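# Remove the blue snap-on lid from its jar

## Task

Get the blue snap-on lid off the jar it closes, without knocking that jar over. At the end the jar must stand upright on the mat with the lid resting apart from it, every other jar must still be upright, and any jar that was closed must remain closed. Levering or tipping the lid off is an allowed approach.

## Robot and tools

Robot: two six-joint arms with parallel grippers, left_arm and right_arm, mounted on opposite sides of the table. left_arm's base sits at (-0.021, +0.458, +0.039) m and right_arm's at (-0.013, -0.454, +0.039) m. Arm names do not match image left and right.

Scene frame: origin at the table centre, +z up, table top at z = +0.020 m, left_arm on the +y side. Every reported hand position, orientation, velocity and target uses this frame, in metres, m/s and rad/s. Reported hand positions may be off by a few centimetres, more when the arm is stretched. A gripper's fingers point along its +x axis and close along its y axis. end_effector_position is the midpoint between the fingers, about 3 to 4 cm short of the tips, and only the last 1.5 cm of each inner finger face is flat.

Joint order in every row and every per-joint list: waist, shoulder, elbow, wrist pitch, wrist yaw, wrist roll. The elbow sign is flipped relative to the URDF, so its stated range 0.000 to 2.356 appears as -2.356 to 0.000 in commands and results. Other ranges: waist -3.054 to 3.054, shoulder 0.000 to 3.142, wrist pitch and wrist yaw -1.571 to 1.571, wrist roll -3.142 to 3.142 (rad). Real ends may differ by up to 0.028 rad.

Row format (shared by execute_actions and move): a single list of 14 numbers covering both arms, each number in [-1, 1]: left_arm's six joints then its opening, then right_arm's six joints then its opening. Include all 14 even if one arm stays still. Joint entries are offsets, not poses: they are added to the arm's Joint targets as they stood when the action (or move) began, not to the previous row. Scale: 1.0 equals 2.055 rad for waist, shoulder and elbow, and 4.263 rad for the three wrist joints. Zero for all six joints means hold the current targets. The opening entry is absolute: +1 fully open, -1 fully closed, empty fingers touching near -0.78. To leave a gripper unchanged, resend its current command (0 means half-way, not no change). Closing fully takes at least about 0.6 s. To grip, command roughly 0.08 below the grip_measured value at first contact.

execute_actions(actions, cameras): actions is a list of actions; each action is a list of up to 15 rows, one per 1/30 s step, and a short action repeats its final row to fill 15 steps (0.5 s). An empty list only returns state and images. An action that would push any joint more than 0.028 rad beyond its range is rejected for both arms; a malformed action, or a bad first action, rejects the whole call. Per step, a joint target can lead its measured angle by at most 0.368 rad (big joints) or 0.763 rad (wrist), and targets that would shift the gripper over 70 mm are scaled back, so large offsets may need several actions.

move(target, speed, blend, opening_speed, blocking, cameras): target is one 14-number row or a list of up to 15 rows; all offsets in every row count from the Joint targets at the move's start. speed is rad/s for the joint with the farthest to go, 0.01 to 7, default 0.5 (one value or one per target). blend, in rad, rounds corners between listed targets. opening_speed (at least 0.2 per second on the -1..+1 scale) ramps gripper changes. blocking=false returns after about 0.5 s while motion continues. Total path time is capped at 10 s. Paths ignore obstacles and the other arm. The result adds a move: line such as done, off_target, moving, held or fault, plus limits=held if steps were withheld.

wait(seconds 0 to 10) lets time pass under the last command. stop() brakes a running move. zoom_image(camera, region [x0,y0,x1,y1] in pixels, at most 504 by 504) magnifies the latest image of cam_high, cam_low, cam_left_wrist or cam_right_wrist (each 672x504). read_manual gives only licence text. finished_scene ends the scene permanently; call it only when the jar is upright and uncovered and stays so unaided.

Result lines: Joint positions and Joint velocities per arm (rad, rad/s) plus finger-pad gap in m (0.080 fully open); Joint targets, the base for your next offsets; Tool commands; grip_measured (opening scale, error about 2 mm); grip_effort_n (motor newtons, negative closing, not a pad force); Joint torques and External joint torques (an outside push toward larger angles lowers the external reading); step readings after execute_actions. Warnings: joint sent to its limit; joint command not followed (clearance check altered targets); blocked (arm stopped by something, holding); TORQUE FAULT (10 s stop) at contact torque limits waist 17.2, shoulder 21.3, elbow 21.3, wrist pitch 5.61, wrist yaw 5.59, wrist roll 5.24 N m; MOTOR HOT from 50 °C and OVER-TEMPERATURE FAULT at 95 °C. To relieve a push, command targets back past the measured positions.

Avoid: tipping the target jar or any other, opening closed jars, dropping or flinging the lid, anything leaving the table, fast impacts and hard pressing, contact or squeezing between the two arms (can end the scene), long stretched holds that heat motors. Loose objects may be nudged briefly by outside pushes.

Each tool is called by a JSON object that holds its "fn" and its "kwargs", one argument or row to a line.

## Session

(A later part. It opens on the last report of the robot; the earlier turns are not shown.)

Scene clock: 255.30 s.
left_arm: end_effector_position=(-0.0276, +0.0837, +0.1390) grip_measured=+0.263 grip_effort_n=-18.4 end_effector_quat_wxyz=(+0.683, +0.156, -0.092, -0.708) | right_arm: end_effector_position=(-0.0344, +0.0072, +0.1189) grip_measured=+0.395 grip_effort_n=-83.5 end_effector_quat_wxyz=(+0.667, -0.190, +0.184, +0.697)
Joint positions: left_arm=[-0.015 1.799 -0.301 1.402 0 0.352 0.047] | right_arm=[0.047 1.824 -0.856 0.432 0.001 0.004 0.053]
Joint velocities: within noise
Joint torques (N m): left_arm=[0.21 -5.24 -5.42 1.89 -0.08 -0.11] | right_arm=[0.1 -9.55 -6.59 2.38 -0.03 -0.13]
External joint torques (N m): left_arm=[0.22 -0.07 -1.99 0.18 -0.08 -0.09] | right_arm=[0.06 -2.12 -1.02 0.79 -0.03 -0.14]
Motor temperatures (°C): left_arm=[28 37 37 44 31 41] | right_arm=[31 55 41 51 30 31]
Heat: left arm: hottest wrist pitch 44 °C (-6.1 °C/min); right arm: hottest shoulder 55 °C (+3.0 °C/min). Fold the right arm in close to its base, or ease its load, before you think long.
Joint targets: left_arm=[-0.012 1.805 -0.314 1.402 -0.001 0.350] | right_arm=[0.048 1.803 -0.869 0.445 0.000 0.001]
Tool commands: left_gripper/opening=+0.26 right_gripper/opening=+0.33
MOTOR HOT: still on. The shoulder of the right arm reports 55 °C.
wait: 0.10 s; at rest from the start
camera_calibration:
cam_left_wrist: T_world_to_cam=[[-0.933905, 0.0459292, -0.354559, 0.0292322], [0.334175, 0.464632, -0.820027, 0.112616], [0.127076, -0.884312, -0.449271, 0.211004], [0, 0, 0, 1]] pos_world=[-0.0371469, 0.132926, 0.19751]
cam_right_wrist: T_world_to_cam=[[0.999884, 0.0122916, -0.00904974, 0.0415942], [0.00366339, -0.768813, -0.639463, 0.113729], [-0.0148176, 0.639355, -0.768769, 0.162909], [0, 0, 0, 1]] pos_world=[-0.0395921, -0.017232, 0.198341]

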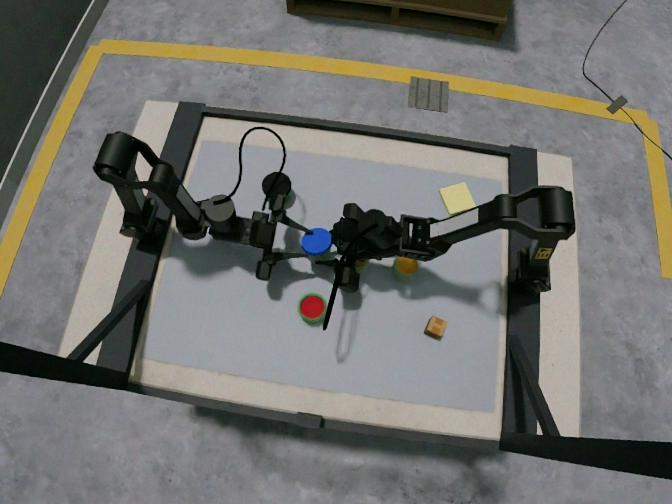

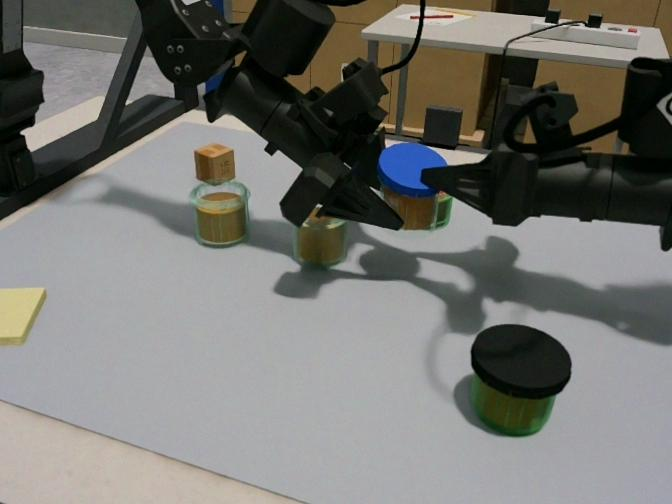

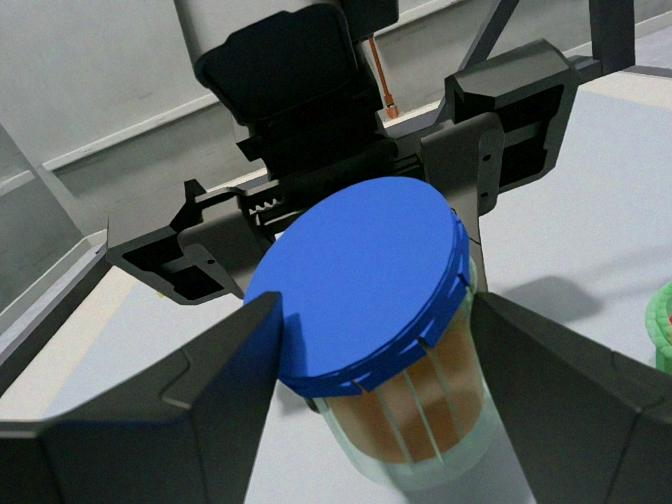

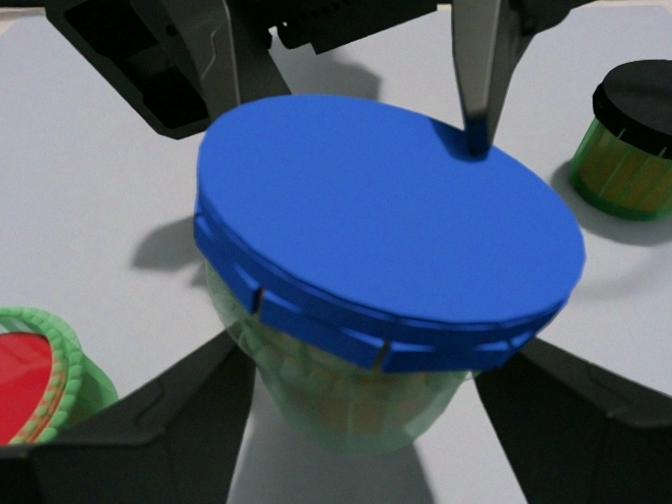

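{"fn": "move", "kwargs": {
  "target": [0, 0, 0, 0, 0, 0.0450, 0.26, 0, 0, 0, 0, 0, 0, 0.33],
  "speed": 0.3,
  "cameras": ["cam_left_wrist","cam_right_wrist"]
}}

Scene clock: 258.50 s.
left_arm: end_effector_position=(-0.0277, +0.0834, +0.1393) grip_measured=+0.263 grip_effort_n=-17.0 end_effector_quat_wxyz=(+0.665, +0.218, -0.158, -0.696) | right_arm: end_effector_position=(-0.0335, +0.0073, +0.1190) grip_measured=+0.395 grip_effort_n=-83.5 end_effector_quat_wxyz=(+0.668, -0.190, +0.184, +0.696)
Joint positions: left_arm=[-0.015 1.799 -0.302 1.402 0.001 0.537 0.047] | right_arm=[0.045 1.824 -0.856 0.433 0.003 0.004 0.053]
Joint velocities: within noise
Joint torques (N m): left_arm=[0.33 -5.22 -5.24 1.89 -0.11 0.08] | right_arm=[0.22 -9.7 -6.55 2.33 -0.13 -0.11]
External joint torques (N m): left_arm=[0.32 -0.04 -1.8 0.19 -0.11 0.1] | right_arm=[0.2 -2.28 -1.03 0.75 -0.13 -0.11]
Motor temperatures (°C): left_arm=[28 37 37 44 31 41] | right_arm=[31 55 41 52 30 31]
Heat: left arm: hottest wrist pitch 44 °C (-7.1 °C/min); right arm: hottest shoulder 55 °C (+3.0 °C/min). Fold the right arm in close to its base, or ease its load, before you think long.
Joint targets: left_arm=[-0.012 1.805 -0.315 1.402 -0.001 0.541] | right_arm=[0.047 1.803 -0.869 0.445 0.000 0.001]
MOTOR HOT: still on. The shoulder of the right arm reports 55 °C.
move: done
camera_calibration:
cam_left_wrist: T_world_to_cam=[[-0.852235, 0.0602857, -0.519674, 0.0533725], [0.487198, 0.453382, -0.74638, 0.107971], [0.190615, -0.889275, -0.415759, 0.208502], [0, 0, 0, 1]] pos_world=[-0.0468608, 0.133246, 0.19501]
cam_right_wrist: T_world_to_cam=[[0.999923, 0.00980814, -0.00759498, 0.0404568], [0.00267401, -0.768281, -0.640107, 0.113967], [-0.0121133, 0.640038, -0.768248, 0.162949], [0, 0, 0, 1]] pos_world=[-0.0387846, -0.0171318, 0.198443]
Images, in order (width x height): cam_left_wrist 672x504, cam_right_wrist 672x504.

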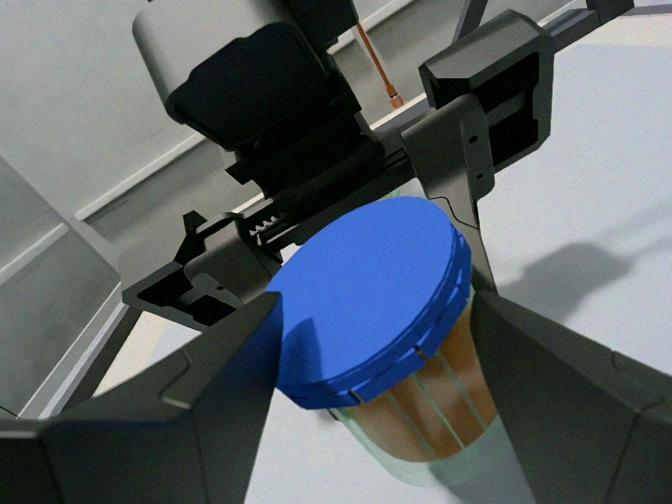

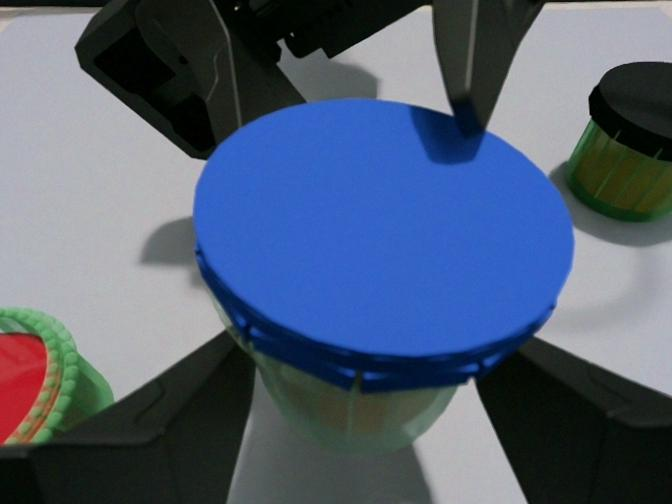

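{"fn": "move", "kwargs": {
  "target": [
    [-0.0010, -0.0409, 0.0640, 0.0030, 0, 0.0, 0.26, 0, 0, 0, 0, 0, 0, 0.33],
    [-0.0010, -0.0725, 0.1035, 0.0115, 0, 0.0, 0.26, 0, 0, 0, 0, 0, 0, 0.33]
  ],
  "speed": [0.2, 0.5],
  "blend": 0.02,
  "cameras": ["cam_left_wrist","cam_right_wrist","cam_low"]
}}

Scene clock: 262.17 s.
left_arm: end_effector_position=(-0.0268, +0.1324, +0.1386) grip_measured=+0.263 grip_effort_n=-16.5 end_effector_quat_wxyz=(+0.664, +0.222, -0.154, -0.697) | right_arm: end_effector_position=(-0.0339, +0.0074, +0.1192) grip_measured=+0.395 grip_effort_n=-83.5 end_effector_quat_wxyz=(+0.668, -0.190, +0.183, +0.696)
Joint positions: left_arm=[-0.015 1.663 -0.111 1.446 0.001 0.538 0.047] | right_arm=[0.046 1.824 -0.856 0.434 0.003 0.003 0.053]
Joint velocities: within noise
Joint torques (N m): left_arm=[0.01 -5.4 -2.34 2.26 -0.1 0.08] | right_arm=[0.08 -9.56 -6.66 2.28 -0.15 -0.11]
External joint torques (N m): left_arm=[0.02 -1.54 0.8 0.55 -0.11 0.1] | right_arm=[0.09 -2.21 -1.15 0.71 -0.15 -0.12]
Motor temperatures (°C): left_arm=[28 37 37 44 31 41] | right_arm=[31 56 41 52 30 31]
Heat: left arm: hottest wrist pitch 44 °C (-7.1 °C/min); right arm: hottest shoulder 56 °C (+4.1 °C/min). Fold the right arm in close to its base, or ease its load, before you think long.
Joint targets: left_arm=[-0.014 1.655 -0.102 1.451 -0.001 0.541] | right_arm=[0.047 1.803 -0.869 0.445 0.000 0.001]
MOTOR HOT: still on. The shoulder of the right arm reports 56 °C.
move: done
camera_calibration:
cam_left_wrist: T_world_to_cam=[[-0.851751, 0.0663156, -0.519732, 0.0499542], [0.487923, 0.461853, -0.740691, 0.0828495], [0.19092, -0.884474, -0.42574, 0.252384], [0, 0, 0, 1]] pos_world=[-0.0460608, 0.18165, 0.194779]
cam_right_wrist: T_world_to_cam=[[0.999915, 0.0107624, -0.00732154, 0.0408197], [0.0035723, -0.767771, -0.640715, 0.1142], [-0.0125169, 0.640635, -0.767744, 0.162914], [0, 0, 0, 1]] pos_world=[-0.039185, -0.0171286, 0.198545]
Images, in order (width x height): cam_low 672x504, cam_left_wrist 672x504, cam_right_wrist 672x504.

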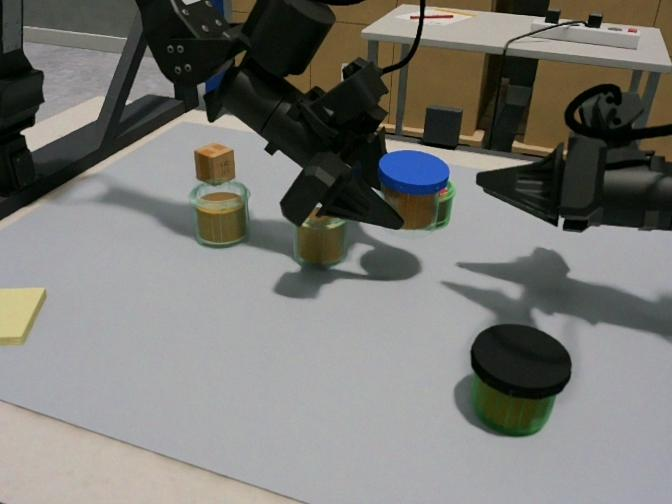

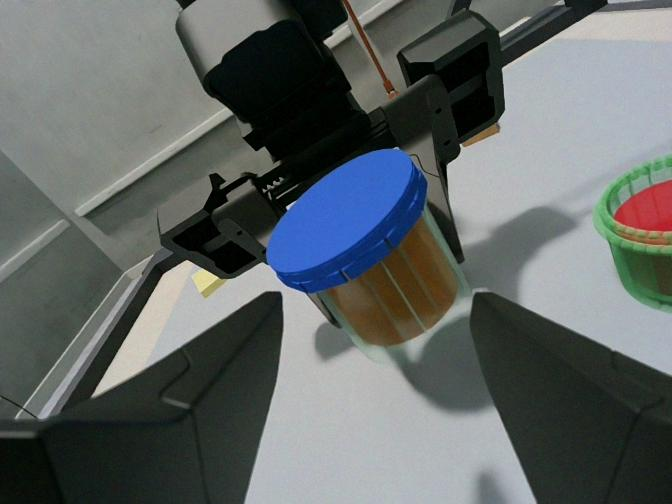

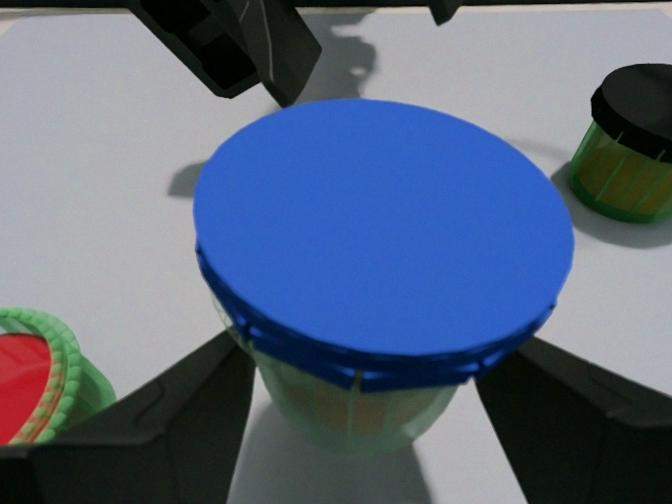

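{"fn": "zoom_image", "kwargs": {
  "camera": "cam_left_wrist",
  "region": [240, 130, 480, 370]
}}

{"fn": "zoom_image", "kwargs": {
  "camera": "cam_right_wrist",
  "region": [170, 80, 600, 460]
}}

{"fn": "zoom_image", "kwargs": {
  "camera": "cam_low",
  "region": [360, 130, 480, 250]
}}

Scaled by 2.100.

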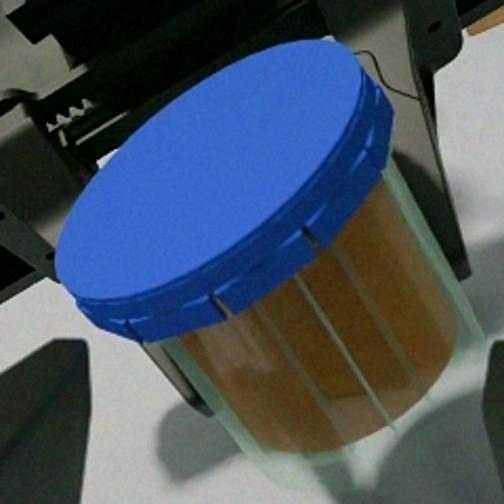

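Scaled by 1.172.

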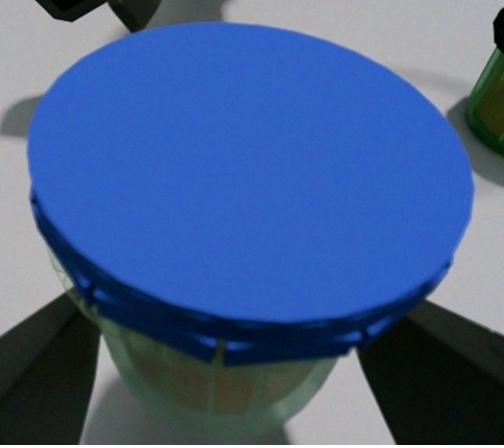

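Scaled by 4.200.

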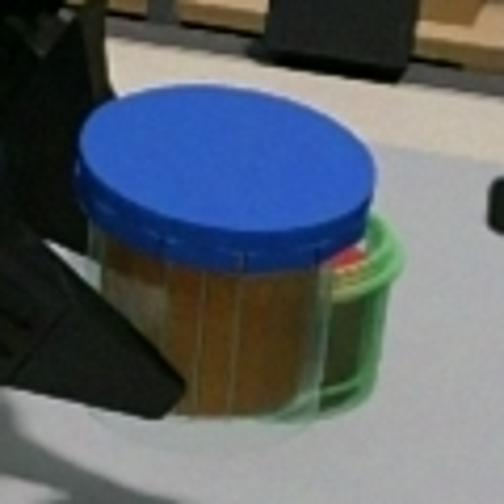

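{"fn": "move", "kwargs": {
  "target": [
    [0.0029, -0.2634, -0.1009, -0.2221, 0, -0.1597, 0.98, 0, 0, 0, 0, 0, 0, 0.33],
    [0.0029, -0.0740, -0.4670, -0.4396, 0, -0.1597, 0.98, 0, 0, 0, 0, 0, 0, 0.33]
  ],
  "speed": [1.2, 0.9],
  "blend": 0.05,
  "cameras": ["cam_left_wrist","cam_right_wrist","cam_low"]
}}

Scene clock: 270.83 s.
left_arm: end_effector_position=(-0.0266, +0.0713, +0.1851) grip_measured=+0.977 grip_effort_n=17.4 end_effector_quat_wxyz=(+0.655, +0.257, +0.341, -0.624) | right_arm: end_effector_position=(-0.0339, +0.0074, +0.1192) grip_measured=+0.395 grip_effort_n=-83.5 end_effector_quat_wxyz=(+0.668, -0.190, +0.183, +0.696)
Joint positions: left_arm=[-0.012 1.497 -1.044 -0.421 0.001 -0.138 0.079] | right_arm=[0.046 1.824 -0.856 0.434 0.003 0.003 0.053]
Joint velocities: within noise
Joint torques (N m): left_arm=[0.29 -6.11 -9.74 1.42 -0.1 -0.04] | right_arm=[0.12 -9.64 -6.68 2.28 -0.14 -0.1]
External joint torques (N m): left_arm=[0.27 -0.05 -3.11 0.06 -0.09 -0.05] | right_arm=[0.13 -2.21 -1.11 0.69 -0.15 -0.1]
Motor temperatures (°C): left_arm=[28 37 37 44 31 41] | right_arm=[31 56 41 52 30 31]
Heat: left arm: hottest wrist pitch 44 °C (-5.0 °C/min); right arm: hottest shoulder 56 °C (+4.0 °C/min). Fold the right arm in close to its base, or ease its load, before you think long.
Joint targets: left_arm=[-0.008 1.504 -1.062 -0.423 -0.001 -0.139] | right_arm=[0.047 1.803 -0.869 0.445 0.000 0.001]
MOTOR HOT: still on. The shoulder of the right arm reports 56 °C.
move: done
camera_calibration:
cam_left_wrist: T_world_to_cam=[[-0.99339, -0.0847021, 0.0774664, -0.0251354], [-0.103525, 0.95264, -0.285938, 0.0104938], [-0.0495781, -0.292068, -0.955112, 0.267418], [0, 0, 0, 1]] pos_world=[-0.0106248, 0.0659783, 0.260362]
cam_right_wrist: T_world_to_cam=[[0.999915, 0.0107624, -0.00732154, 0.0408197], [0.0035723, -0.767771, -0.640715, 0.1142], [-0.0125169, 0.640635, -0.767744, 0.162914], [0, 0, 0, 1]] pos_world=[-0.039185, -0.0171286, 0.198545]
Images, in order (width x height): cam_low 672x504, cam_left_wrist 672x504, cam_right_wrist 672x504.

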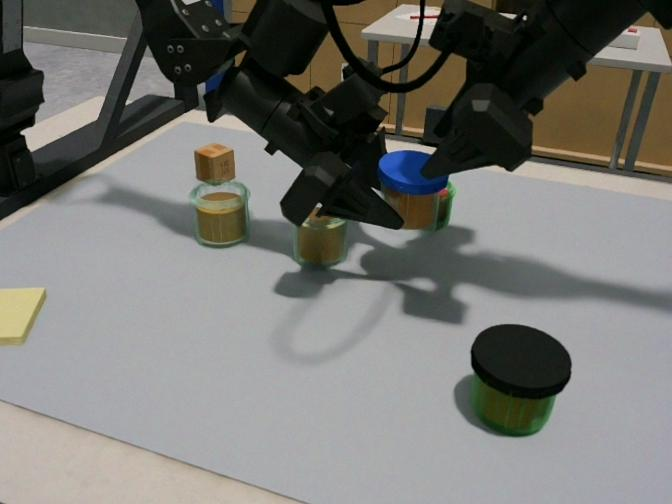

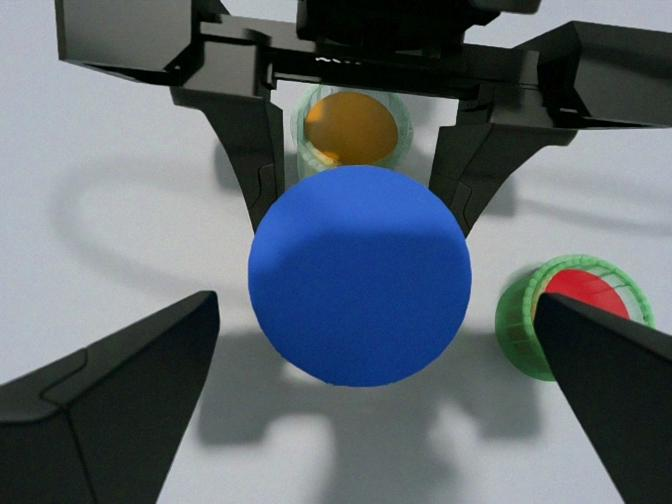

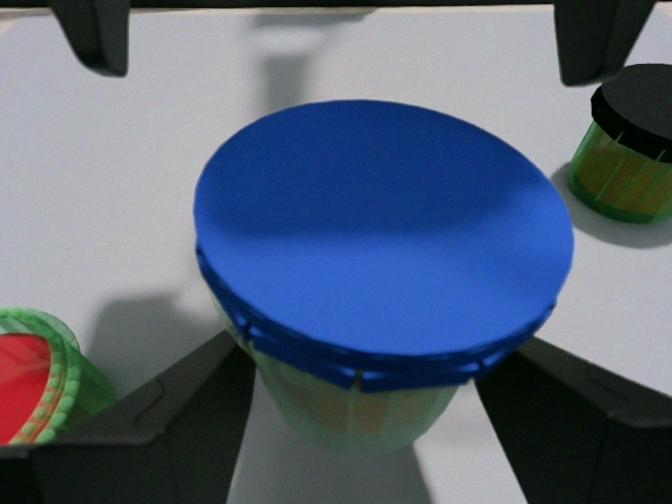

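{"fn": "move", "kwargs": {
  "target": [0.0041, 0.0499, 0.0019, 0.0270, 0, 0, 0.98, 0, 0, 0, 0, 0, 0, 0.33],
  "speed": 0.15,
  "cameras": ["cam_left_wrist","cam_right_wrist","cam_low"]
}}

Scene clock: 273.57 s.
left_arm: end_effector_position=(-0.0235, +0.0496, +0.1623) grip_measured=+0.977 grip_effort_n=17.4 end_effector_quat_wxyz=(+0.658, +0.253, +0.340, -0.622) | right_arm: end_effector_position=(-0.0339, +0.0074, +0.1192) grip_measured=+0.395 grip_effort_n=-83.5 end_effector_quat_wxyz=(+0.668, -0.190, +0.183, +0.696)
Joint positions: left_arm=[-0.003 1.599 -1.045 -0.312 0.001 -0.138 0.079] | right_arm=[0.046 1.824 -0.856 0.434 0.003 0.003 0.053]
Joint velocities: within noise
Joint torques (N m): left_arm=[0.38 -6.84 -9.07 1.84 -0.1 -0.05] | right_arm=[-0.04 -9.56 -6.64 2.29 -0.12 -0.08]
External joint torques (N m): left_arm=[0.39 -0.1 -2.53 0.47 -0.09 -0.06] | right_arm=[-0.06 -2.15 -1.07 0.7 -0.12 -0.08]
Motor temperatures (°C): left_arm=[28 37 38 44 31 41] | right_arm=[31 56 41 52 30 31]
Heat: left arm: hottest wrist pitch 44 °C (-4.0 °C/min); right arm: hottest shoulder 56 °C (+4.0 °C/min). Fold the right arm in close to its base, or ease its load, before you think long.
Joint targets: left_arm=[0.000 1.606 -1.058 -0.308 -0.001 -0.139] | right_arm=[0.047 1.803 -0.869 0.445 0.000 0.001]
MOTOR HOT: still on. The shoulder of the right arm reports 56 °C.
move: done
camera_calibration:
cam_left_wrist: T_world_to_cam=[[-0.992641, -0.0924484, 0.0782064, -0.0218748], [-0.111547, 0.94943, -0.293495, 0.026207], [-0.0471184, -0.300059, -0.952756, 0.239492], [0, 0, 0, 1]] pos_world=[-0.00750607, 0.0449577, 0.23758]
cam_right_wrist: T_world_to_cam=[[0.999915, 0.0107624, -0.00732154, 0.0408197], [0.0035723, -0.767771, -0.640715, 0.1142], [-0.0125169, 0.640635, -0.767744, 0.162914], [0, 0, 0, 1]] pos_world=[-0.039185, -0.0171286, 0.198545]
Images, in order (width x height): cam_low 672x504, cam_left_wrist 672x504, cam_right_wrist 672x504.

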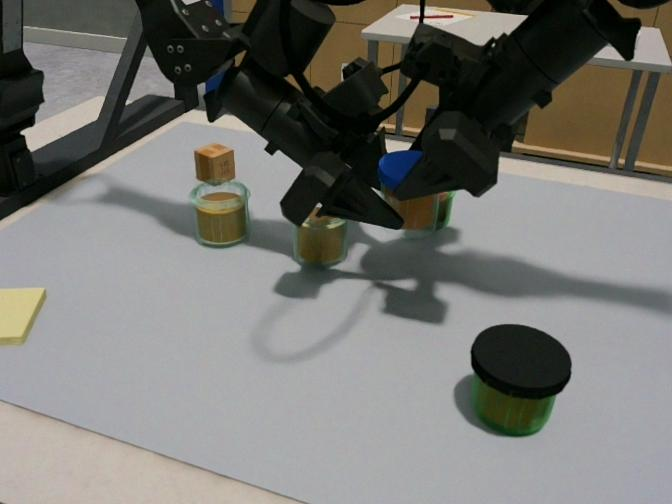

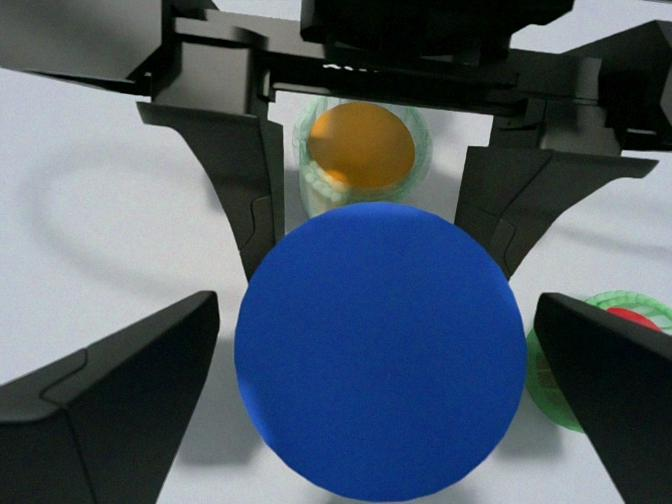

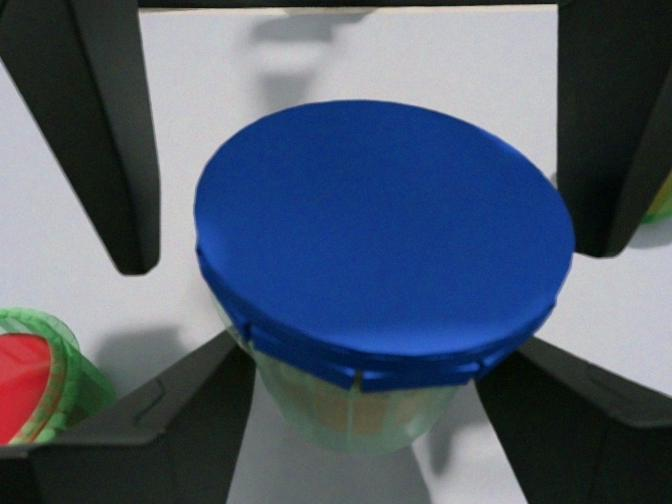

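{"fn": "move", "kwargs": {
  "target": [0, 0, 0, 0, 0, 0, 0.68, 0, 0, 0, 0, 0, 0, 0.33],
  "opening_speed": 0.4,
  "cameras": ["cam_left_wrist","cam_right_wrist"]
}}

Scene clock: 275.57 s.
left_arm: end_effector_position=(-0.0235, +0.0496, +0.1623) grip_measured=+0.684 grip_effort_n=-16.5 end_effector_quat_wxyz=(+0.658, +0.253, +0.340, -0.622) | right_arm: end_effector_position=(-0.0339, +0.0074, +0.1192) grip_measured=+0.395 grip_effort_n=-83.5 end_effector_quat_wxyz=(+0.668, -0.190, +0.183, +0.696)
Joint positions: left_arm=[-0.003 1.599 -1.045 -0.312 0.001 -0.138 0.066] | right_arm=[0.046 1.824 -0.856 0.434 0.003 0.003 0.053]
Joint velocities: within noise
Joint torques (N m): left_arm=[0.33 -6.88 -9.07 1.83 -0.1 -0.04] | right_arm=[0.19 -9.69 -6.68 2.32 -0.12 -0.09]
External joint torques (N m): left_arm=[0.29 -0.24 -2.68 0.51 -0.08 -0.04] | right_arm=[0.16 -2.26 -1.11 0.72 -0.11 -0.1]
Motor temperatures (°C): left_arm=[28 37 39 44 31 41] | right_arm=[31 57 42 52 30 31]
Heat: left arm: hottest wrist pitch 44 °C (-4.0 °C/min); right arm: hottest shoulder 57 °C (+5.0 °C/min). Fold the right arm in close to its base, or ease its load, before you think long.
Joint targets: left_arm=[0.000 1.606 -1.058 -0.308 -0.001 -0.139] | right_arm=[0.047 1.803 -0.869 0.445 0.000 0.001]
MOTOR HOT: still on. The shoulder of the right arm reports 57 °C.
move: done
camera_calibration:
cam_left_wrist: T_world_to_cam=[[-0.992641, -0.0924217, 0.0782448, -0.0218931], [-0.111553, 0.949309, -0.293886, 0.0263356], [-0.0471171, -0.300452, -0.952633, 0.239576], [0, 0, 0, 1]] pos_world=[-0.00750606, 0.044957, 0.237681]
cam_right_wrist: T_world_to_cam=[[0.999915, 0.0107624, -0.00732154, 0.0408197], [0.0035723, -0.767771, -0.640715, 0.1142], [-0.0125169, 0.640635, -0.767744, 0.162914], [0, 0, 0, 1]] pos_world=[-0.039185, -0.0171286, 0.198545]
Images, in order (width x height): cam_left_wrist 672x504, cam_right_wrist 672x504.

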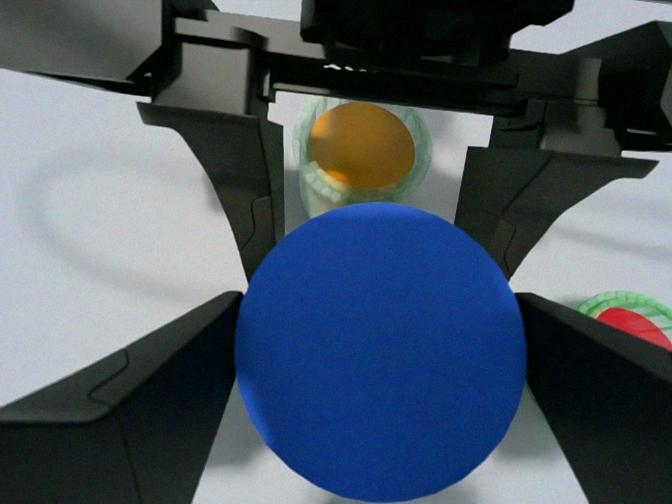

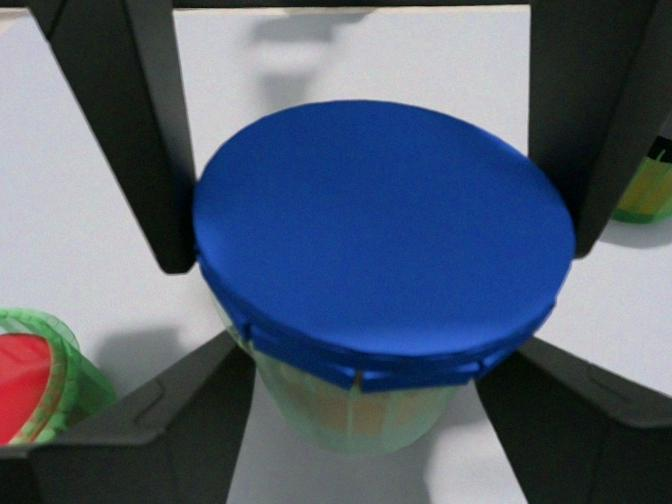

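{"fn": "move", "kwargs": {
  "target": [0, 0, 0, 0, 0, 0, 0.61, 0, 0, 0, 0, 0, 0, 0.33],
  "opening_speed": 0.4,
  "cameras": ["cam_left_wrist","cam_right_wrist"]
}}

Scene clock: 276.23 s.
left_arm: end_effector_position=(-0.0234, +0.0495, +0.1623) grip_measured=+0.625 grip_effort_n=-83.0 end_effector_quat_wxyz=(+0.658, +0.253, +0.340, -0.622) | right_arm: end_effector_position=(-0.0339, +0.0074, +0.1192) grip_measured=+0.395 grip_effort_n=-83.5 end_effector_quat_wxyz=(+0.668, -0.190, +0.183, +0.696)
Joint positions: left_arm=[-0.003 1.599 -1.045 -0.312 0.001 -0.138 0.063] | right_arm=[0.046 1.824 -0.856 0.434 0.003 0.003 0.053]
Joint velocities: within noise
Joint torques (N m): left_arm=[0.26 -6.86 -9.07 1.83 -0.11 -0.05] | right_arm=[0.23 -9.61 -6.55 2.32 -0.14 -0.06]
External joint torques (N m): left_arm=[0.3 -0.16 -2.59 0.48 -0.11 -0.06] | right_arm=[0.23 -2.21 -1.02 0.74 -0.14 -0.06]
Motor temperatures (°C): left_arm=[28 37 39 44 31 41] | right_arm=[31 57 42 52 30 31]
Heat: left arm: hottest wrist pitch 44 °C (-3.0 °C/min); right arm: hottest shoulder 57 °C (+5.1 °C/min). Fold the right arm in close to its base, or ease its load, before you think long.
Joint targets: left_arm=[0.000 1.606 -1.058 -0.308 -0.001 -0.139] | right_arm=[0.047 1.803 -0.869 0.445 0.000 0.002]
MOTOR HOT: still on. The shoulder of the right arm reports 57 °C.
move: done
camera_calibration:
cam_left_wrist: T_world_to_cam=[[-0.992601, -0.0928277, 0.0782687, -0.0216809], [-0.111947, 0.949269, -0.293864, 0.0263521], [-0.0470193, -0.300452, -0.952637, 0.239587], [0, 0, 0, 1]] pos_world=[-0.00730519, 0.0449567, 0.237681]
cam_right_wrist: T_world_to_cam=[[0.999915, 0.0107624, -0.00732154, 0.0408197], [0.0035723, -0.767771, -0.640715, 0.1142], [-0.0125169, 0.640635, -0.767744, 0.162914], [0, 0, 0, 1]] pos_world=[-0.039185, -0.0171286, 0.198545]
Images, in order (width x height): cam_left_wrist 672x504, cam_right_wrist 672x504.

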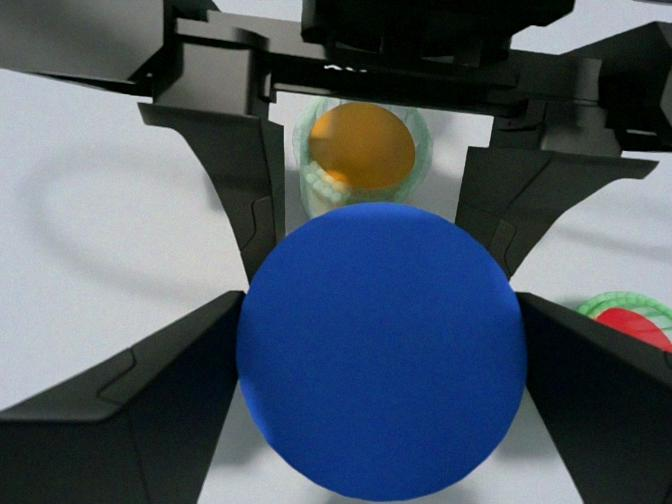

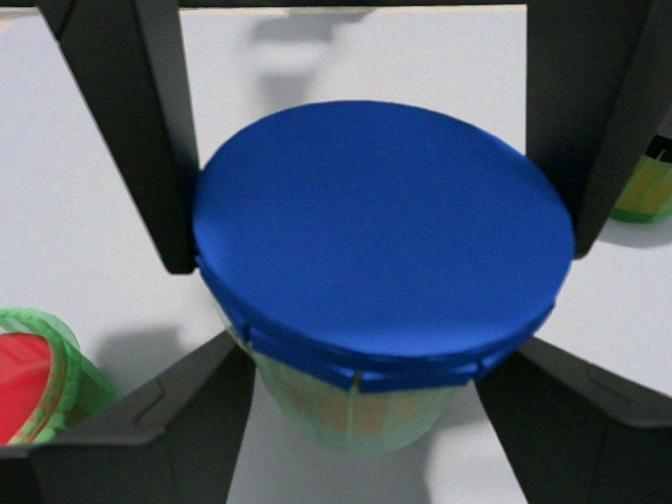

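{"fn": "move", "kwargs": {
  "target": [0, -0.0060, -0.0180, -0.0100, 0, 0, 0.61, 0, 0, 0, 0, 0, 0, 0.33],
  "speed": 0.1,
  "cameras": ["cam_right_wrist","cam_low"]
}}

Scene clock: 277.53 s.
left_arm: end_effector_position=(-0.0234, +0.0481, +0.1692) grip_measured=+0.625 grip_effort_n=-83.5 end_effector_quat_wxyz=(+0.658, +0.255, +0.341, -0.621) | right_arm: end_effector_position=(-0.0339, +0.0074, +0.1192) grip_measured=+0.395 grip_effort_n=-83.5 end_effector_quat_wxyz=(+0.668, -0.190, +0.183, +0.696)
Joint positions: left_arm=[-0.003 1.599 -1.077 -0.35 0.001 -0.138 0.063] | right_arm=[0.046 1.824 -0.856 0.434 0.003 0.003 0.053]
Joint velocities: within noise
Joint torques (N m): left_arm=[0.23 -8.47 -9.66 1.41 -0.1 -0.06] | right_arm=[0.13 -9.56 -6.65 2.29 -0.15 -0.07]
External joint torques (N m): left_arm=[0.25 -1.66 -3.12 0.06 -0.09 -0.07] | right_arm=[0.14 -2.17 -1.12 0.7 -0.15 -0.07]
Motor temperatures (°C): left_arm=[28 37 40 44 31 41] | right_arm=[31 57 42 52 30 31]
Heat: left arm: hottest wrist pitch 44 °C (-3.0 °C/min); right arm: hottest shoulder 57 °C (+5.0 °C/min). Fold the right arm in close to its base, or ease its load, before you think long.
Joint targets: left_arm=[0.000 1.594 -1.095 -0.351 -0.001 -0.139] | right_arm=[0.047 1.803 -0.869 0.445 0.000 0.002]
MOTOR HOT: still on. The shoulder of the right arm reports 57 °C.
move: done
camera_calibration:
cam_right_wrist: T_world_to_cam=[[0.999915, 0.0107624, -0.00732154, 0.0408197], [0.0035723, -0.767771, -0.640715, 0.1142], [-0.0125169, 0.640635, -0.767744, 0.162914], [0, 0, 0, 1]] pos_world=[-0.039185, -0.0171286, 0.198545]
Images, in order (width x height): cam_low 672x504, cam_right_wrist 672x504.

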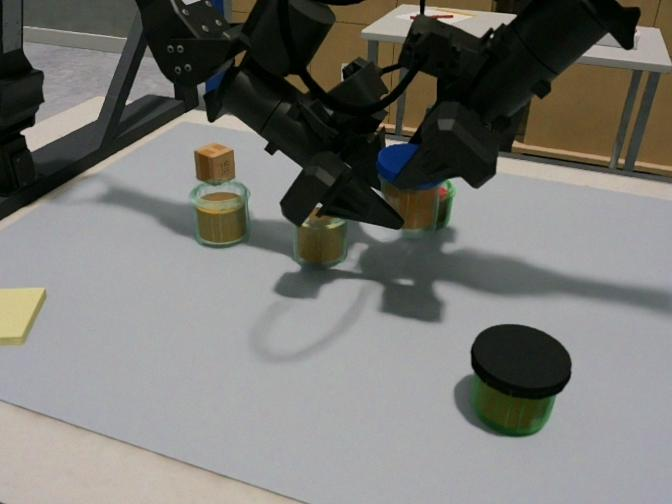

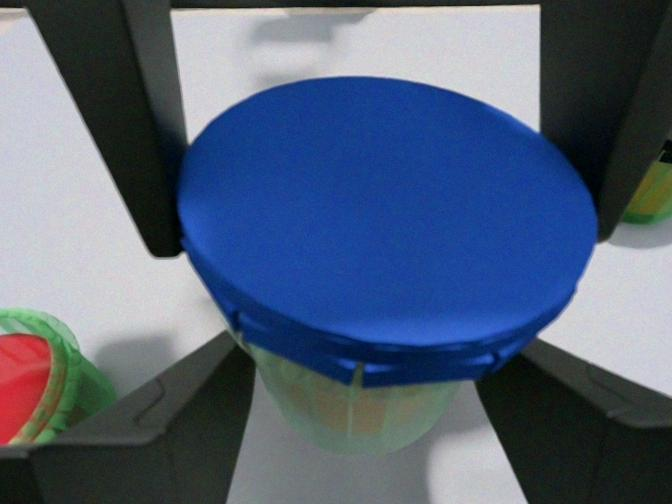

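{"fn": "move", "kwargs": {
  "target": [
    [0, -0.0136, -0.0236, -0.0189, 0, 0, 0.61, 0, 0, 0, 0, 0, 0, 0.33],
    [-0.0487, -0.1449, 0.0998, -0.0264, 0, 0, 0.61, 0, 0, 0, 0, 0, 0, 0.33],
    [-0.2418, -0.2633, 0.3830, 0.0542, 0, 0.0326, 0.61, 0, 0, 0, 0, 0, 0, 0.33]
  ],
  "speed": [0.3, 0.6, 0.9],
  "blend": [0.01, 0.05, 0],
  "cameras": ["cam_left_wrist","cam_low","cam_right_wrist"]
}}

Scene clock: 282.67 s.
left_arm: end_effector_position=(-0.1418, +0.2346, +0.0866) grip_measured=+0.625 grip_effort_n=-83.5 end_effector_quat_wxyz=(+0.465, +0.358, +0.216, -0.780) | right_arm: end_effector_position=(-0.0339, +0.0074, +0.1192) grip_measured=+0.395 grip_effort_n=-83.5 end_effector_quat_wxyz=(+0.668, -0.190, +0.183, +0.696)
Joint positions: left_arm=[-0.493 1.059 -0.321 -0.124 0.001 -0.004 0.063] | right_arm=[0.046 1.824 -0.856 0.434 0.003 0.003 0.053]
Joint velocities: within noise
Joint torques (N m): left_arm=[-0.32 -3.59 -5.35 1.89 -0.08 0.11] | right_arm=[0.15 -9.54 -6.61 2.29 -0.11 -0.06]
External joint torques (N m): left_arm=[-0.33 -1.25 0.75 0.54 -0.08 0.11] | right_arm=[0.11 -2.04 -0.99 0.67 -0.11 -0.06]
Motor temperatures (°C): left_arm=[28 37 40 43 31 41] | right_arm=[31 57 42 53 30 31]
Heat: left arm: hottest wrist pitch 43 °C (-4.0 °C/min); right arm: hottest shoulder 57 °C (+4.0 °C/min). Fold the right arm in close to its base, or ease its load, before you think long.
Joint targets: left_arm=[-0.497 1.052 -0.308 -0.120 -0.002 -0.001] | right_arm=[0.047 1.803 -0.869 0.445 0.000 0.002]
MOTOR HOT: still on. The shoulder of the right arm reports 57 °C.
move: done
camera_calibration:
cam_left_wrist: T_world_to_cam=[[-0.878271, 0.478089, -0.00848995, -0.226323], [0.457957, 0.835915, -0.302525, -0.0767336], [-0.137537, -0.269587, -0.953104, 0.197401], [0, 0, 0, 1]] pos_world=[-0.136482, 0.225562, 0.163008]
cam_right_wrist: T_world_to_cam=[[0.999915, 0.0107624, -0.00732154, 0.0408197], [0.0035723, -0.767771, -0.640715, 0.1142], [-0.0125169, 0.640635, -0.767744, 0.162914], [0, 0, 0, 1]] pos_world=[-0.039185, -0.0171286, 0.198545]
Images, in order (width x height): cam_low 672x504, cam_left_wrist 672x504, cam_right_wrist 672x504.

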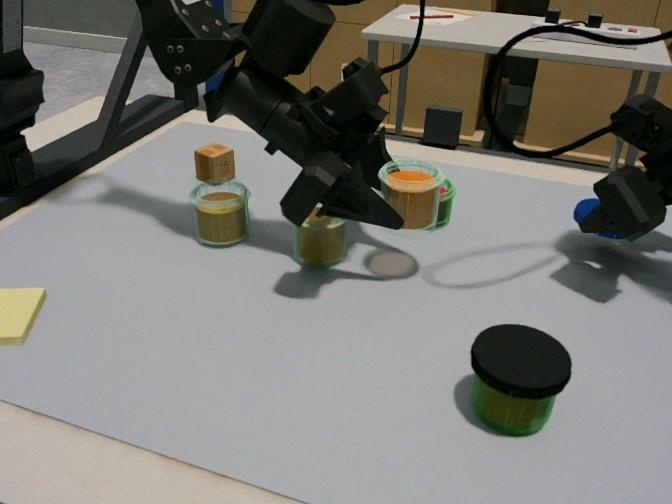

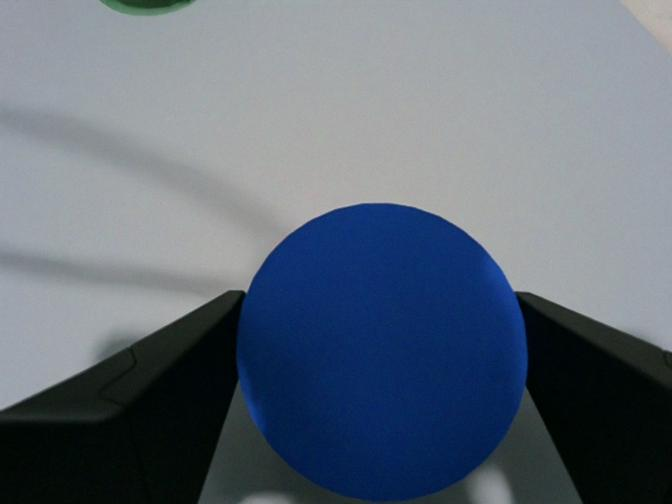

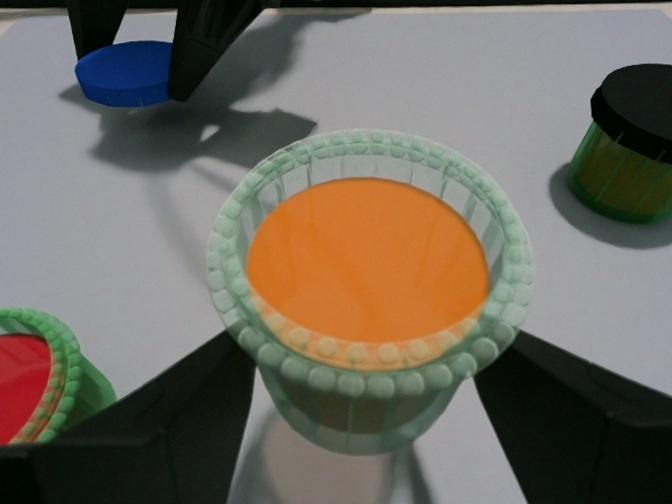

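{"fn": "zoom_image", "kwargs": {
  "camera": "cam_right_wrist",
  "region": [40, 0, 300, 190]
}}

{"fn": "zoom_image", "kwargs": {
  "camera": "cam_low",
  "region": [530, 160, 672, 270]
}}

Scaled by 1.938.

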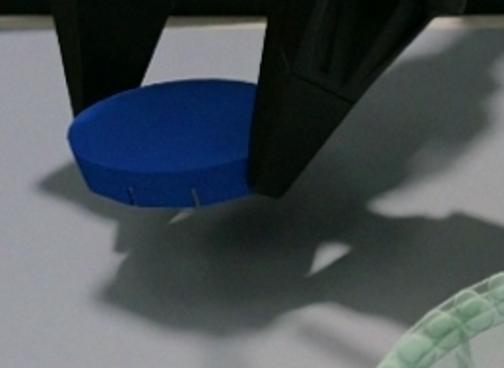

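Scaled by 3.549.

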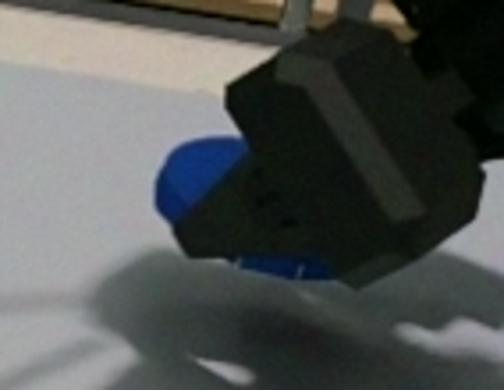

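{"fn": "move", "kwargs": {
  "target": [
    [0, 0.0572, 0.0342, 0.0413, 0, 0, 0.61, 0, 0.2599, -0.2798, -0.0188, 0, 0, 0.33],
    [0, 0.0690, 0.0413, 0.0498, 0, 0, 0.61, 0, 0.2599, -0.2798, -0.0188, 0, 0, 0.33]
  ],
  "speed": [0.6, 0.06],
  "cameras": ["cam_left_wrist","cam_low","cam_right_wrist"]
}}

Scene clock: 287.00 s.
left_arm: end_effector_position=(-0.1414, +0.2353, +0.0558) grip_measured=+0.625 grip_effort_n=-83.5 end_effector_quat_wxyz=(+0.465, +0.360, +0.217, -0.779) | right_arm: end_effector_position=(-0.0395, +0.1331, +0.0692) grip_measured=+0.395 grip_effort_n=-83.5 end_effector_quat_wxyz=(+0.668, -0.191, +0.184, +0.696)
Joint positions: left_arm=[-0.493 1.191 -0.235 0.088 0.001 -0.003 0.063] | right_arm=[0.046 2.326 -1.428 0.361 0.003 0.003 0.053]
Joint velocities: within noise
Joint torques (N m): left_arm=[-0.38 -2.55 -4.72 1.87 -0.1 0.09] | right_arm=[0.16 -9.72 -7.13 1.68 -0.12 -0.06]
External joint torques (N m): left_arm=[-0.38 0.06 0.69 0.54 -0.09 0.09] | right_arm=[0.18 0.99 -1.45 0.13 -0.12 -0.06]
Motor temperatures (°C): left_arm=[28 37 40 43 31 41] | right_arm=[31 57 42 52 30 31]
Heat: left arm: hottest wrist pitch 43 °C (-3.0 °C/min); right arm: hottest shoulder 57 °C (+4.0 °C/min). Fold the right arm in close to its base, or ease its load, before you think long.
Joint targets: left_arm=[-0.496 1.194 -0.223 0.093 -0.002 0.000] | right_arm=[0.047 2.337 -1.444 0.364 0.000 0.002]
MOTOR HOT: still on. The shoulder of the right arm reports 57 °C.
move: done
camera_calibration:
cam_left_wrist: T_world_to_cam=[[-0.878094, 0.478408, -0.00877978, -0.226698], [0.459068, 0.837138, -0.297416, -0.0872442], [-0.134936, -0.26519, -0.954707, 0.167731], [0, 0, 0, 1]] pos_world=[-0.136378, 0.22597, 0.132196]
cam_right_wrist: T_world_to_cam=[[0.999915, 0.0108259, -0.00727869, 0.0446856], [0.00367259, -0.768999, -0.63924, 0.178823], [-0.0125177, 0.639159, -0.768973, 0.0442226], [0, 0, 0, 1]] pos_world=[-0.044785, 0.108766, 0.148642]
Images, in order (width x height): cam_low 672x504, cam_left_wrist 672x504, cam_right_wrist 672x504.

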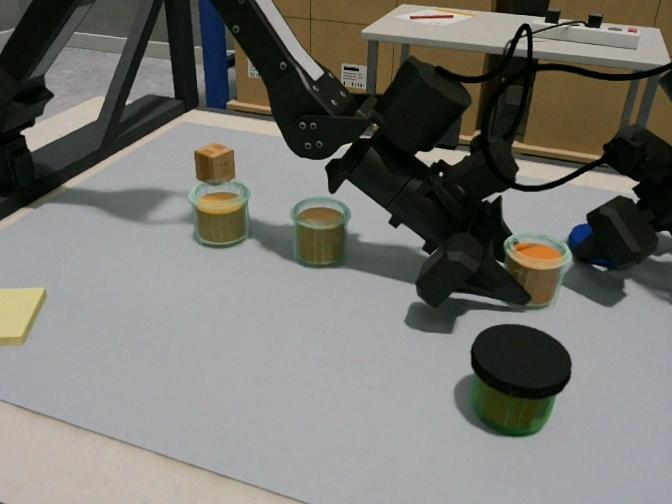

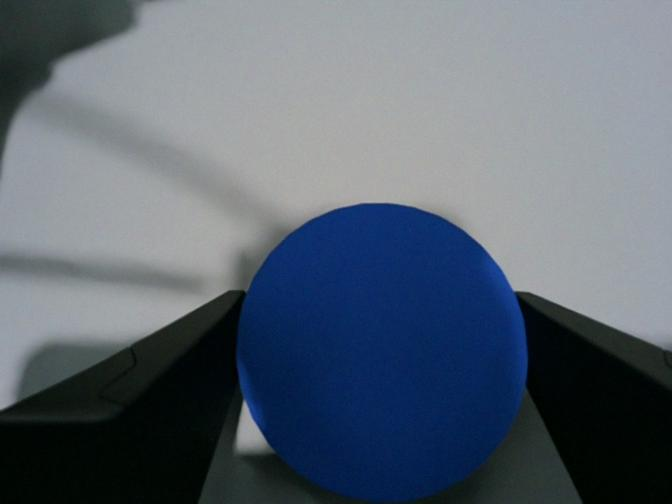

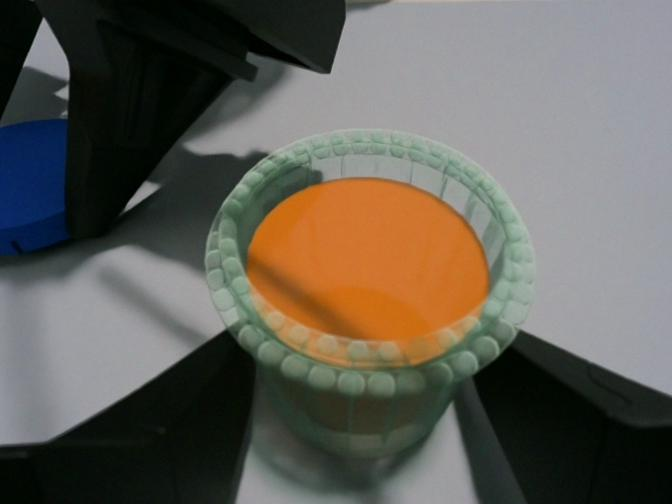

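{"fn": "move", "kwargs": {
  "target": [0, 0.0033, 0.0021, 0.0026, 0, 0, 0.61, 0, 0.0078, 0.0024, 0.0056, 0, 0, 0.33],
  "speed": 0.03,
  "cameras": ["cam_low","cam_right_wrist"]
}}

Scene clock: 288.43 s.
left_arm: end_effector_position=(-0.1412, +0.2356, +0.0542) grip_measured=+0.625 grip_effort_n=-83.5 end_effector_quat_wxyz=(+0.465, +0.360, +0.217, -0.779) | right_arm: end_effector_position=(-0.0396, +0.1347, +0.0678) grip_measured=+0.395 grip_effort_n=-83.5 end_effector_quat_wxyz=(+0.669, -0.187, +0.180, +0.697)
Joint positions: left_arm=[-0.493 1.198 -0.23 0.099 0.001 -0.003 0.063] | right_arm=[0.046 2.335 -1.428 0.382 0.003 0.003 0.053]
Joint velocities: within noise
Joint torques (N m): left_arm=[-0.31 -2.57 -4.62 1.88 -0.08 0.1] | right_arm=[0.26 -9.05 -6.56 1.97 -0.11 -0.07]
External joint torques (N m): left_arm=[-0.31 0.06 0.8 0.53 -0.08 0.09] | right_arm=[0.15 1.69 -0.92 0.41 -0.1 -0.07]
Motor temperatures (°C): left_arm=[28 37 40 43 31 41] | right_arm=[31 58 42 52 30 31]
Heat: left arm: hottest wrist pitch 43 °C (-3.0 °C/min); right arm: hottest shoulder 58 °C (+5.0 °C/min). Fold the right arm in close to its base, or ease its load, before you think long.
Joint targets: left_arm=[-0.496 1.201 -0.218 0.104 -0.002 0.000] | right_arm=[0.047 2.353 -1.439 0.388 0.000 0.002]
MOTOR HOT: still on. The shoulder of the right arm reports 58 °C.
move: done
camera_calibration:
cam_right_wrist: T_world_to_cam=[[0.999913, 0.0107927, -0.0076463, 0.0448253], [0.00327035, -0.761875, -0.647716, 0.17868], [-0.0128161, 0.647634, -0.761844, 0.0405321], [0, 0, 0, 1]] pos_world=[-0.0448862, 0.109398, 0.146956]
Images, in order (width x height): cam_low 672x504, cam_right_wrist 672x504.

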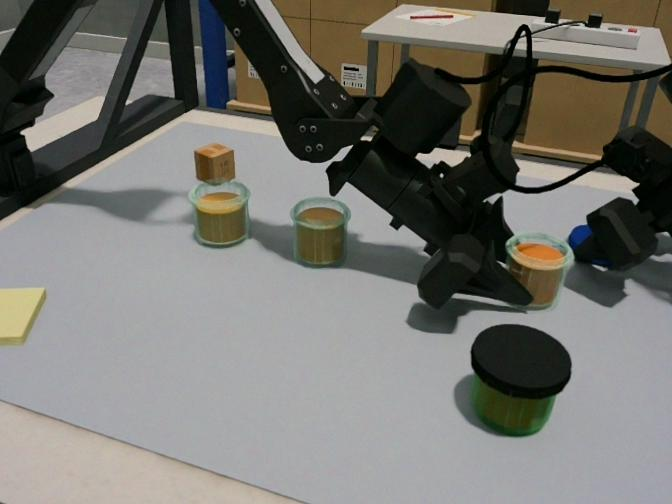

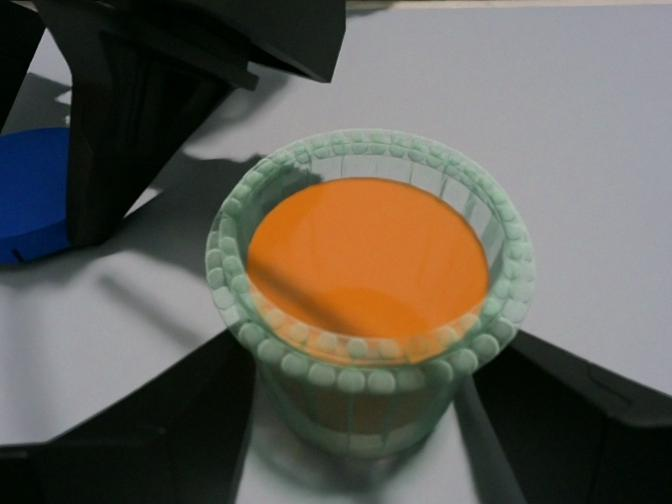

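{"fn": "zoom_image", "kwargs": {
  "camera": "cam_low",
  "region": [470, 200, 670, 340]
}}

Scaled by 2.520.

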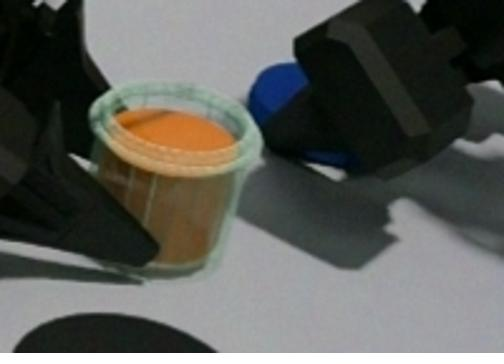

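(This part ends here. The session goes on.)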